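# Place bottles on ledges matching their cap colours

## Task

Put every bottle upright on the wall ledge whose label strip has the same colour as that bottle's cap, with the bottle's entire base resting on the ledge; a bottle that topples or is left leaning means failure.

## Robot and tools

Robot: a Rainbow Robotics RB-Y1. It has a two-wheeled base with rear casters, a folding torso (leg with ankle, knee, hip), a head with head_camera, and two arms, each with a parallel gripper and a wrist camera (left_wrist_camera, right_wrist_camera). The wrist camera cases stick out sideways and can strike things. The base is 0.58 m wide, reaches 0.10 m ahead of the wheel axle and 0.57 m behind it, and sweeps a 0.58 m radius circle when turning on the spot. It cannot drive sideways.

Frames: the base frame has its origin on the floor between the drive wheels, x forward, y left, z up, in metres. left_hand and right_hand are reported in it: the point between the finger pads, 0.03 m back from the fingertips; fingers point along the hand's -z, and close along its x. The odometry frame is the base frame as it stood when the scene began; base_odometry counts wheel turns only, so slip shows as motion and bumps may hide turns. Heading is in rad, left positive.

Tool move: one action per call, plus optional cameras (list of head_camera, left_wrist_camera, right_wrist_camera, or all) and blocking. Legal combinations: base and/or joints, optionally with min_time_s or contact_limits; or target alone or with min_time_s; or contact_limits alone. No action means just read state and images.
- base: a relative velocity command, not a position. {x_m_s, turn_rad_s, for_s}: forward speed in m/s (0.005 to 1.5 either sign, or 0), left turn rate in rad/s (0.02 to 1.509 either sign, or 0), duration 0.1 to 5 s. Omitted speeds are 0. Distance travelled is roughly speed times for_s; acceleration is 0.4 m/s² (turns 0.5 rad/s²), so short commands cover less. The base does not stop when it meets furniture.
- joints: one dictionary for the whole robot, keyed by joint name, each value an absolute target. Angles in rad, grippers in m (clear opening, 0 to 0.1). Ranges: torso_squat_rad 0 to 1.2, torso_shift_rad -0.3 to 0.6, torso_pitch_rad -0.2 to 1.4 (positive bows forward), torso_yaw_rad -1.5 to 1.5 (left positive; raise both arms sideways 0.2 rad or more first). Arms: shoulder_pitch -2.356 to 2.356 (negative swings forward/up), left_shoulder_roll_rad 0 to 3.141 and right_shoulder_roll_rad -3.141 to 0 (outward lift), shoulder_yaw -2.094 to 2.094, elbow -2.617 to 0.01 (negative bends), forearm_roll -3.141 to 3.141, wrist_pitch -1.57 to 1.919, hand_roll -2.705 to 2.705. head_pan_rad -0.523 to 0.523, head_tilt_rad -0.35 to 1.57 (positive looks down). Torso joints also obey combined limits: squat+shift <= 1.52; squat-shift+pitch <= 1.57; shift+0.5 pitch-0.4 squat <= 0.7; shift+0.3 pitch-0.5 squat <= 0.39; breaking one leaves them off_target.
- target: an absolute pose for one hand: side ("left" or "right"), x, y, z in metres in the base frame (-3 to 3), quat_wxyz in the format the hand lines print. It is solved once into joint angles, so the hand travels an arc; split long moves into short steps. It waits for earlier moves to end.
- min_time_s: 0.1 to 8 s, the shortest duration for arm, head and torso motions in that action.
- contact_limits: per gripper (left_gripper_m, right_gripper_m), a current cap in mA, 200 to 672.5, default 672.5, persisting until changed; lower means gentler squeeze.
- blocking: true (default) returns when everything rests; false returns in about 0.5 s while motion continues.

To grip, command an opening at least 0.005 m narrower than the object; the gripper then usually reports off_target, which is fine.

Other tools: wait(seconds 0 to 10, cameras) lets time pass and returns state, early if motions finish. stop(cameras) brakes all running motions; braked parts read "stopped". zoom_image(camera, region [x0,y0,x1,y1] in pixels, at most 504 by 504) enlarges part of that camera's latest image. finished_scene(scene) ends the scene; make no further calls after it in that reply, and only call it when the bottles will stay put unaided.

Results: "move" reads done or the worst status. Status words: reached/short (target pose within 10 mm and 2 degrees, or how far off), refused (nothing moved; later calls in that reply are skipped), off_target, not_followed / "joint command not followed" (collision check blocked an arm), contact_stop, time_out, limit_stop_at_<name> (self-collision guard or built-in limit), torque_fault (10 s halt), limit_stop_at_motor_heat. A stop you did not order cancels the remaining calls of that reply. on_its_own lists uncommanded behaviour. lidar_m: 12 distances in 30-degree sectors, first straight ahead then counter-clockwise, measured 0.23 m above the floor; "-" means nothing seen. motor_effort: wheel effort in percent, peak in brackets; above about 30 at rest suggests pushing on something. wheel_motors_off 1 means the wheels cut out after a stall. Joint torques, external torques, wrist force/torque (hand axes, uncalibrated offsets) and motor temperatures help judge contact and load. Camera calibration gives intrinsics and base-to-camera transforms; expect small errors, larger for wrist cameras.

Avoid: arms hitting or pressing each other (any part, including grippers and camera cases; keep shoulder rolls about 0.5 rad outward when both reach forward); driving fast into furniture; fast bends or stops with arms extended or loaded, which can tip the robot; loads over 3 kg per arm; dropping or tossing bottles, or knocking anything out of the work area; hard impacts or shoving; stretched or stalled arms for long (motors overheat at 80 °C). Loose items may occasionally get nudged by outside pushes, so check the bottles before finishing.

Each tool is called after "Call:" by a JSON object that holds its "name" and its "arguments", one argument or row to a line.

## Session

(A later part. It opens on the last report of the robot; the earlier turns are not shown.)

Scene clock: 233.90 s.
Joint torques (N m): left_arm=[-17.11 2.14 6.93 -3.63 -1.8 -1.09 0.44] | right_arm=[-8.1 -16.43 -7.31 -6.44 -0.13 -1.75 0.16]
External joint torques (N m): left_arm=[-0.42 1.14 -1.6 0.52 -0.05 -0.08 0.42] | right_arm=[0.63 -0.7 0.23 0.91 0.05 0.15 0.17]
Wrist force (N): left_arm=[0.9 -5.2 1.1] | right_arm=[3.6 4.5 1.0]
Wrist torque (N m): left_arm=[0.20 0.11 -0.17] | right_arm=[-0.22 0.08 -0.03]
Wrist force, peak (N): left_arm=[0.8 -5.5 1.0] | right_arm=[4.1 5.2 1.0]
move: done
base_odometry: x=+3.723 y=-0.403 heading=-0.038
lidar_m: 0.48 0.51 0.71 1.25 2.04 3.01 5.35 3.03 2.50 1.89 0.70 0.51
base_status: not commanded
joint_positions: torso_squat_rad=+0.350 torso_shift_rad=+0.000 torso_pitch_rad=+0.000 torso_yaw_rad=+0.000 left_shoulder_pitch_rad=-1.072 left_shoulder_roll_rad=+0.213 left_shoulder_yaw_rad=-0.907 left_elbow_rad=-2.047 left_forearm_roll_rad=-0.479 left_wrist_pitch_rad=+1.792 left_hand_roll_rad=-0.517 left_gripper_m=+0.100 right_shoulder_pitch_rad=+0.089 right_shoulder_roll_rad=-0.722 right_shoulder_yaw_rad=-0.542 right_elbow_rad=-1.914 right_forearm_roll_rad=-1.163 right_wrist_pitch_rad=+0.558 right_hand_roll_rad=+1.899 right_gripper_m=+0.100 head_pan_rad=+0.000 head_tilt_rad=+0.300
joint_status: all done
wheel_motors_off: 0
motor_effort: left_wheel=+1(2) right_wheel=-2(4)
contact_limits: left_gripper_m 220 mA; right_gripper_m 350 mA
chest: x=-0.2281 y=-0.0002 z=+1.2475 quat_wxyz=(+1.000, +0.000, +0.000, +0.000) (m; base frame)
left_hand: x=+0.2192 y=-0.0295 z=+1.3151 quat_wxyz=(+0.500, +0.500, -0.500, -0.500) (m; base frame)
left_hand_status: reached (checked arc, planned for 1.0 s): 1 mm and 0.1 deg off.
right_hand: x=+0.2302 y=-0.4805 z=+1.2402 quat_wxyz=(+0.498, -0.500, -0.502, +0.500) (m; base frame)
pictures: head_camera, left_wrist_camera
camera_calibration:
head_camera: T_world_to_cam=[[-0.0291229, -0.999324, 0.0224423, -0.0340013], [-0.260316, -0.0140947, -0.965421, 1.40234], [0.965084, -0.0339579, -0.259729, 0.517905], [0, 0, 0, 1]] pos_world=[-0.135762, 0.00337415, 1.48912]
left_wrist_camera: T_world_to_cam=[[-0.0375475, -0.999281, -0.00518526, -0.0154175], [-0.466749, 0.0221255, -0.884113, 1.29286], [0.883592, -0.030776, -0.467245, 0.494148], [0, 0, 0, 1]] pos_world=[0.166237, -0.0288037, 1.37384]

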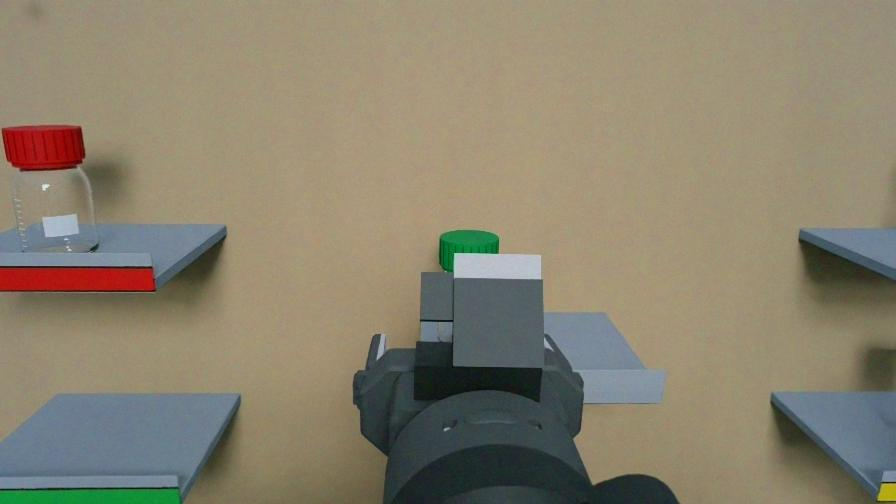

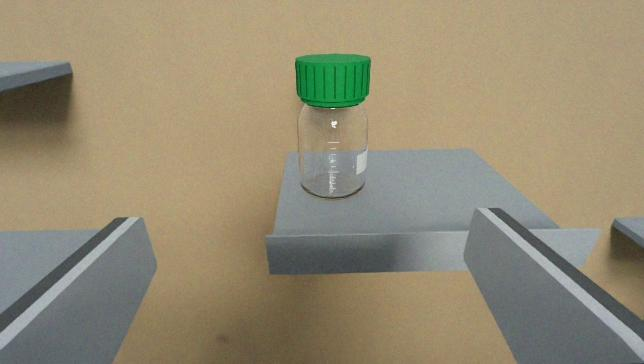

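Call:
{"name": "move", "arguments": {
  "target": {"side": "left", "x": 0.30, "y": -0.045, "z": 1.307, "quat_wxyz": [0.5, 0.5, -0.5, -0.5]},
  "min_time_s": 0.8,
  "cameras": ["left_wrist_camera"]
}}

Call:
{"name": "move", "arguments": {
  "target": {"side": "left", "x": 0.355, "y": -0.0455, "z": 1.306, "quat_wxyz": [0.5, 0.5, -0.5, -0.5]},
  "min_time_s": 0.6
}}

Call:
{"name": "move", "arguments": {
  "target": {"side": "left", "x": 0.406, "y": -0.0455, "z": 1.305, "quat_wxyz": [0.5, 0.5, -0.5, -0.5]},
  "min_time_s": 0.6,
  "cameras": ["left_wrist_camera"]
}}

Scene clock: 235.63 s.
Joint torques (N m): left_arm=[-20.54 2.84 9.84 -4.78 -1.73 -0.68 0.45] | right_arm=[-8.2 -16 -7.05 -6.83 -0.27 -1.69 0.08]
External joint torques (N m): left_arm=[-0.96 0.39 0.83 0.05 0.13 0.12 0.43] | right_arm=[0.54 -0.27 0.5 0.51 -0.1 0.22 0.09]
Wrist force (N): left_arm=[0.8 -5.0 1.5] | right_arm=[3.1 4.9 1.1]
Wrist torque (N m): left_arm=[0.19 0.11 -0.14] | right_arm=[-0.36 0.03 -0.06]
Wrist force, peak (N): left_arm=[1.9 -5.4 1.5] | right_arm=[4.3 5.2 1.0]
move: done
base_odometry: x=+3.723 y=-0.403 heading=-0.038
lidar_m: 0.48 0.51 0.70 1.26 2.04 3.01 5.35 3.03 2.50 1.89 0.70 0.50
base_status: not commanded
joint_positions: torso_squat_rad=+0.350 torso_shift_rad=+0.000 torso_pitch_rad=+0.000 torso_yaw_rad=+0.000 left_shoulder_pitch_rad=-1.143 left_shoulder_roll_rad=+0.208 left_shoulder_yaw_rad=-0.862 left_elbow_rad=-1.698 left_forearm_roll_rad=-0.410 left_wrist_pitch_rad=+1.513 left_hand_roll_rad=-0.405 left_gripper_m=+0.100 right_shoulder_pitch_rad=+0.089 right_shoulder_roll_rad=-0.722 right_shoulder_yaw_rad=-0.542 right_elbow_rad=-1.914 right_forearm_roll_rad=-1.163 right_wrist_pitch_rad=+0.558 right_hand_roll_rad=+1.899 right_gripper_m=+0.100 head_pan_rad=+0.000 head_tilt_rad=+0.300
joint_status: all done
wheel_motors_off: 0
motor_effort: left_wheel=+1(2) right_wheel=-3(3)
contact_limits: left_gripper_m 220 mA; right_gripper_m 350 mA
chest: x=-0.2281 y=-0.0002 z=+1.2475 quat_wxyz=(+1.000, +0.000, +0.000, +0.000) (m; base frame)
left_hand: x=+0.2996 y=-0.0448 z=+1.3071 quat_wxyz=(+0.500, +0.500, -0.500, -0.500) (m; base frame)
left_hand_status: reached (checked arc, planned for 0.8 s): 0 mm and 0.0 deg off.
right_hand: x=+0.2302 y=-0.4805 z=+1.2402 quat_wxyz=(+0.498, -0.500, -0.502, +0.500) (m; base frame)
pictures: left_wrist_camera
camera_calibration:
left_wrist_camera: T_world_to_cam=[[-0.036433, -0.999321, -0.0054336, -0.0278605], [-0.466664, 0.021821, -0.884166, 1.32374], [0.883684, -0.0296772, -0.467142, 0.41869], [0, 0, 0, 1]] pos_world=[0.246737, -0.0443014, 1.36584]

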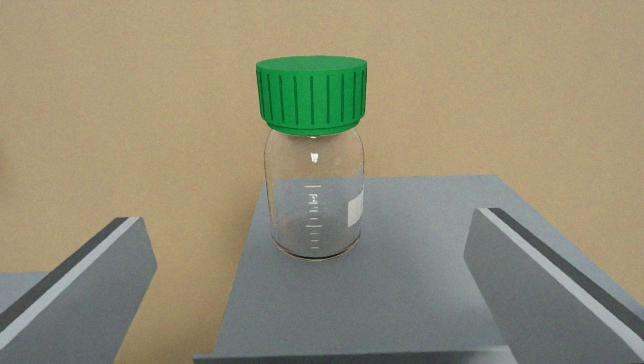

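Scene clock: 236.57 s.
Joint torques (N m): left_arm=[-22.32 4.1 9.53 -4.98 -1.68 -0.62 0.3] | right_arm=[-7.78 -16.25 -6.9 -6.39 -0.08 -1.64 0.25]
External joint torques (N m): left_arm=[-0.72 0.21 0.76 0.1 0.14 0.07 0.29] | right_arm=[0.95 -0.53 0.65 0.96 0.09 0.26 0.26]
Wrist force (N): left_arm=[1.1 -4.8 1.1] | right_arm=[2.9 4.4 0.9]
Wrist torque (N m): left_arm=[0.16 0.14 -0.15] | right_arm=[-0.23 0.04 -0.04]
Wrist force, peak (N): left_arm=[0.5 -6.4 1.4] | right_arm=[3.2 5.7 0.7]
move: done
base_odometry: x=+3.723 y=-0.403 heading=-0.038
lidar_m: 0.48 0.51 0.70 1.25 2.04 3.00 5.35 3.03 2.50 1.89 0.70 0.51
base_status: not commanded
joint_positions: torso_squat_rad=+0.350 torso_shift_rad=+0.000 torso_pitch_rad=+0.000 torso_yaw_rad=+0.000 left_shoulder_pitch_rad=-1.215 left_shoulder_roll_rad=+0.198 left_shoulder_yaw_rad=-0.833 left_elbow_rad=-1.437 left_forearm_roll_rad=-0.373 left_wrist_pitch_rad=+1.315 left_hand_roll_rad=-0.343 left_gripper_m=+0.100 right_shoulder_pitch_rad=+0.089 right_shoulder_roll_rad=-0.722 right_shoulder_yaw_rad=-0.542 right_elbow_rad=-1.914 right_forearm_roll_rad=-1.163 right_wrist_pitch_rad=+0.558 right_hand_roll_rad=+1.899 right_gripper_m=+0.100 head_pan_rad=+0.000 head_tilt_rad=+0.300
joint_status: all done
wheel_motors_off: 0
motor_effort: left_wheel=+2(2) right_wheel=-2(3)
contact_limits: left_gripper_m 220 mA; right_gripper_m 350 mA
chest: x=-0.2280 y=-0.0002 z=+1.2475 quat_wxyz=(+1.000, +0.000, +0.000, +0.000) (m; base frame)
left_hand: x=+0.3549 y=-0.0455 z=+1.3062 quat_wxyz=(+0.500, +0.500, -0.500, -0.500) (m; base frame)
left_hand_status: reached (checked arc, planned for 0.6 s): 0 mm and 0.0 deg off.
right_hand: x=+0.2302 y=-0.4805 z=+1.2401 quat_wxyz=(+0.498, -0.500, -0.502, +0.500) (m; base frame)
pictures: none

Scene clock: 237.87 s.
Joint torques (N m): left_arm=[-23.92 5.5 8.44 -4.69 -1.63 -0.44 0.39] | right_arm=[-8.16 -16.71 -6.94 -6.56 -0.15 -1.85 0.14]
External joint torques (N m): left_arm=[-0.53 -0.04 0.67 0.5 0.07 0.1 0.38] | right_arm=[0.57 -0.98 0.61 0.78 0.02 0.06 0.15]
Wrist force (N): left_arm=[0.9 -5.1 1.1] | right_arm=[3.7 5.1 0.8]
Wrist torque (N m): left_arm=[0.18 0.10 -0.17] | right_arm=[-0.35 0.11 -0.03]
Wrist force, peak (N): left_arm=[1.0 -6.3 0.9] | right_arm=[4.0 5.2 1.1]
move: done
base_odometry: x=+3.723 y=-0.403 heading=-0.038
lidar_m: 0.49 0.51 0.70 1.25 2.04 3.00 5.35 3.03 2.50 1.89 0.70 0.51
base_status: not commanded
joint_positions: torso_squat_rad=+0.350 torso_shift_rad=+0.000 torso_pitch_rad=+0.000 torso_yaw_rad=+0.000 left_shoulder_pitch_rad=-1.312 left_shoulder_roll_rad=+0.158 left_shoulder_yaw_rad=-0.817 left_elbow_rad=-1.127 left_forearm_roll_rad=-0.356 left_wrist_pitch_rad=+1.109 left_hand_roll_rad=-0.273 left_gripper_m=+0.100 right_shoulder_pitch_rad=+0.089 right_shoulder_roll_rad=-0.722 right_shoulder_yaw_rad=-0.542 right_elbow_rad=-1.914 right_forearm_roll_rad=-1.163 right_wrist_pitch_rad=+0.558 right_hand_roll_rad=+1.899 right_gripper_m=+0.100 head_pan_rad=+0.000 head_tilt_rad=+0.300
joint_status: all done
wheel_motors_off: 0
motor_effort: left_wheel=+2(2) right_wheel=-2(4)
contact_limits: left_gripper_m 220 mA; right_gripper_m 350 mA
chest: x=-0.2281 y=-0.0002 z=+1.2475 quat_wxyz=(+1.000, +0.000, +0.000, +0.000) (m; base frame)
left_hand: x=+0.4057 y=-0.0454 z=+1.3053 quat_wxyz=(+0.500, +0.500, -0.500, -0.500) (m; base frame)
left_hand_status: reached (checked arc, planned for 0.6 s): 0 mm and 0.1 deg off.
right_hand: x=+0.2302 y=-0.4805 z=+1.2402 quat_wxyz=(+0.498, -0.500, -0.502, +0.500) (m; base frame)
pictures: left_wrist_camera
camera_calibration:
left_wrist_camera: T_world_to_cam=[[-0.0367014, -0.999311, -0.00552645, -0.0242861], [-0.466454, 0.0220216, -0.884271, 1.37171], [0.883784, -0.0298761, -0.466941, 0.323845], [0, 0, 0, 1]] pos_world=[0.352738, -0.0448013, 1.36404]

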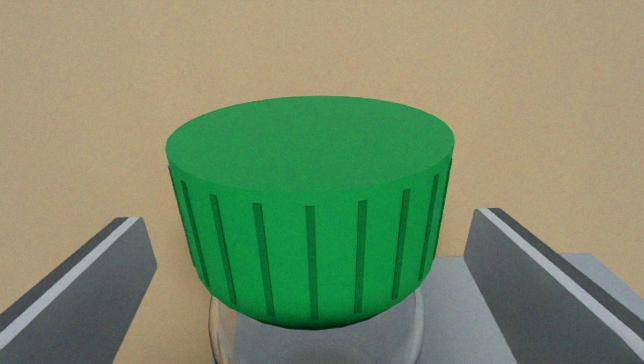

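Call:
{"name": "move", "arguments": {
  "target": {"side": "left", "x": 0.414, "y": -0.0455, "z": 1.305, "quat_wxyz": [0.5, 0.5, -0.5, -0.5]},
  "min_time_s": 0.4
}}

Call:
{"name": "move", "arguments": {
  "joints": {"left_gripper_m": 0.045},
  "contact_limits": {"left_gripper_m": 350},
  "cameras": ["left_wrist_camera"]
}}

Call:
{"name": "move", "arguments": {
  "target": {"side": "left", "x": 0.41, "y": -0.0455, "z": 1.345, "quat_wxyz": [0.5, 0.5, -0.5, -0.5]},
  "min_time_s": 0.8,
  "cameras": ["left_wrist_camera"]
}}

Scene clock: 239.30 s.
Joint torques (N m): left_arm=[-24.75 5.71 8.86 -4.68 -1.74 -0.65 0.49] | right_arm=[-8.12 -16.43 -7.31 -6.74 -0.3 -1.84 0.19]
External joint torques (N m): left_arm=[-1.08 -0.14 1.39 0.52 -0.07 -0.13 0.47] | right_arm=[0.61 -0.7 0.24 0.61 -0.13 0.06 0.2]
Wrist force (N): left_arm=[1.4 -5.0 1.3] | right_arm=[2.7 5.1 0.9]
Wrist torque (N m): left_arm=[0.20 0.15 -0.17] | right_arm=[-0.27 -0.02 -0.05]
Wrist force, peak (N): left_arm=[0.5 -5.5 1.3] | right_arm=[3.3 5.7 0.6]
move: done
base_odometry: x=+3.723 y=-0.403 heading=-0.038
lidar_m: 0.48 0.51 0.71 1.26 2.04 3.00 5.35 3.03 2.49 1.89 0.70 0.51
base_status: not commanded
joint_positions: torso_squat_rad=+0.350 torso_shift_rad=+0.000 torso_pitch_rad=+0.000 torso_yaw_rad=+0.000 left_shoulder_pitch_rad=-1.333 left_shoulder_roll_rad=+0.146 left_shoulder_yaw_rad=-0.815 left_elbow_rad=-1.064 left_forearm_roll_rad=-0.356 left_wrist_pitch_rad=+1.071 left_hand_roll_rad=-0.258 left_gripper_m=+0.100 right_shoulder_pitch_rad=+0.089 right_shoulder_roll_rad=-0.722 right_shoulder_yaw_rad=-0.542 right_elbow_rad=-1.914 right_forearm_roll_rad=-1.163 right_wrist_pitch_rad=+0.558 right_hand_roll_rad=+1.899 right_gripper_m=+0.100 head_pan_rad=+0.000 head_tilt_rad=+0.300
joint_status: all done
wheel_motors_off: 0
motor_effort: left_wheel=+2(2) right_wheel=-2(3)
contact_limits: left_gripper_m 220 mA; right_gripper_m 350 mA
chest: x=-0.2281 y=-0.0002 z=+1.2475 quat_wxyz=(+1.000, +0.000, +0.000, +0.000) (m; base frame)
left_hand: x=+0.4140 y=-0.0455 z=+1.3052 quat_wxyz=(+0.500, +0.500, -0.500, -0.500) (m; base frame)
left_hand_status: reached (checked arc, planned for 0.4 s): 0 mm and 0.0 deg off.
right_hand: x=+0.2302 y=-0.4805 z=+1.2402 quat_wxyz=(+0.498, -0.500, -0.502, +0.500) (m; base frame)
pictures: none

Scene clock: 240.43 s.
Joint torques (N m): left_arm=[-24.7 6.04 8.46 -4.96 -1.63 -0.54 0.38] | right_arm=[-8.23 -16.26 -6.74 -6.39 -0.25 -1.66 0.14]
External joint torques (N m): left_arm=[-1.02 0.19 0.99 0.24 0.04 -0.02 0.37] | right_arm=[0.5 -0.54 0.81 0.96 -0.07 0.24 0.15]
Wrist force (N): left_arm=[1.4 -5.1 1.4] | right_arm=[3.3 5.3 0.7]
Wrist torque (N m): left_arm=[0.18 0.13 -0.13] | right_arm=[-0.34 0.03 -0.02]
Wrist force, peak (N): left_arm=[1.5 -5.4 1.6] | right_arm=[3.9 5.2 1.8]
move: off_target
base_odometry: x=+3.723 y=-0.403 heading=-0.038
lidar_m: 0.48 0.51 0.71 1.25 2.04 3.00 5.35 3.03 2.50 1.90 0.69 0.51
base_status: not commanded
joint_positions: torso_squat_rad=+0.350 torso_shift_rad=+0.000 torso_pitch_rad=+0.000 torso_yaw_rad=+0.000 left_shoulder_pitch_rad=-1.333 left_shoulder_roll_rad=+0.146 left_shoulder_yaw_rad=-0.815 left_elbow_rad=-1.064 left_forearm_roll_rad=-0.356 left_wrist_pitch_rad=+1.071 left_hand_roll_rad=-0.258 left_gripper_m=+0.055 right_shoulder_pitch_rad=+0.089 right_shoulder_roll_rad=-0.722 right_shoulder_yaw_rad=-0.542 right_elbow_rad=-1.914 right_forearm_roll_rad=-1.163 right_wrist_pitch_rad=+0.558 right_hand_roll_rad=+1.899 right_gripper_m=+0.100 head_pan_rad=+0.000 head_tilt_rad=+0.300
joint_status: left_gripper_m off_target (ended at +0.055, target +0.045)
wheel_motors_off: 0
motor_effort: left_wheel=+1(2) right_wheel=-2(4)
contact_limits: left_gripper_m 350 mA; right_gripper_m 350 mA
chest: x=-0.2281 y=-0.0002 z=+1.2475 quat_wxyz=(+1.000, +0.000, +0.000, +0.000) (m; base frame)
left_hand: x=+0.4140 y=-0.0455 z=+1.3052 quat_wxyz=(+0.500, +0.500, -0.500, -0.500) (m; base frame)
right_hand: x=+0.2302 y=-0.4805 z=+1.2402 quat_wxyz=(+0.498, -0.500, -0.502, +0.500) (m; base frame)
pictures: left_wrist_camera
camera_calibration:
left_wrist_camera: T_world_to_cam=[[-0.0362087, -0.999329, -0.00544564, -0.0244707], [-0.466474, 0.0217204, -0.884268, 1.37548], [0.883794, -0.029478, -0.466947, 0.31648], [0, 0, 0, 1]] pos_world=[0.361038, -0.0450012, 1.36394]

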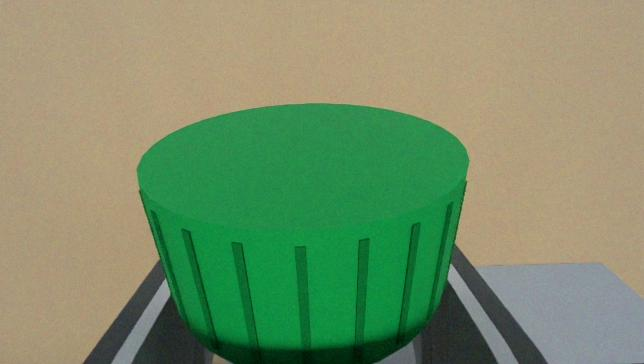

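Scene clock: 241.57 s.
Joint torques (N m): left_arm=[-25.87 8.58 8.95 -6.16 -1.77 -0.64 0.03] | right_arm=[-8.25 -16.45 -7.16 -6.69 -0.29 -1.8 0.2]
External joint torques (N m): left_arm=[-2.19 1.95 1.34 -1.19 -0.1 0.04 0.01] | right_arm=[0.49 -0.72 0.38 0.66 -0.11 0.1 0.21]
Wrist force (N): left_arm=[0.7 -6.5 1.3] | right_arm=[3.1 4.7 0.9]
Wrist torque (N m): left_arm=[0.17 0.07 -0.04] | right_arm=[-0.28 0.05 -0.03]
Wrist force, peak (N): left_arm=[1.6 -7.0 1.1] | right_arm=[3.4 6.0 0.6]
move: done
base_odometry: x=+3.723 y=-0.403 heading=-0.038
lidar_m: 0.48 0.51 0.70 1.25 2.05 3.00 5.34 3.03 2.50 1.90 0.69 0.51
base_status: not commanded
joint_positions: torso_squat_rad=+0.350 torso_shift_rad=+0.000 torso_pitch_rad=+0.000 torso_yaw_rad=+0.000 left_shoulder_pitch_rad=-1.396 left_shoulder_roll_rad=+0.166 left_shoulder_yaw_rad=-0.767 left_elbow_rad=-1.096 left_forearm_roll_rad=-0.282 left_wrist_pitch_rad=+1.112 left_hand_roll_rad=-0.343 left_gripper_m=+0.055 right_shoulder_pitch_rad=+0.089 right_shoulder_roll_rad=-0.722 right_shoulder_yaw_rad=-0.542 right_elbow_rad=-1.914 right_forearm_roll_rad=-1.163 right_wrist_pitch_rad=+0.558 right_hand_roll_rad=+1.899 right_gripper_m=+0.100 head_pan_rad=+0.000 head_tilt_rad=+0.300
joint_status: all done
wheel_motors_off: 0
motor_effort: left_wheel=+2(2) right_wheel=-2(3)
contact_limits: left_gripper_m 350 mA; right_gripper_m 350 mA
chest: x=-0.2281 y=-0.0002 z=+1.2475 quat_wxyz=(+1.000, +0.000, +0.000, +0.000) (m; base frame)
left_hand: x=+0.4100 y=-0.0457 z=+1.3449 quat_wxyz=(+0.500, +0.500, -0.500, -0.500) (m; base frame)
left_hand_status: reached (checked arc, planned for 0.8 s): 0 mm and 0.0 deg off.
right_hand: x=+0.2302 y=-0.4805 z=+1.2402 quat_wxyz=(+0.498, -0.500, -0.502, +0.500) (m; base frame)
pictures: left_wrist_camera
camera_calibration:
left_wrist_camera: T_world_to_cam=[[-0.0361641, -0.999332, -0.00534072, -0.024663], [-0.466795, 0.0216174, -0.884101, 1.4086], [0.883626, -0.0294798, -0.467265, 0.339057], [0, 0, 0, 1]] pos_world=[0.357036, -0.0451015, 1.40364]

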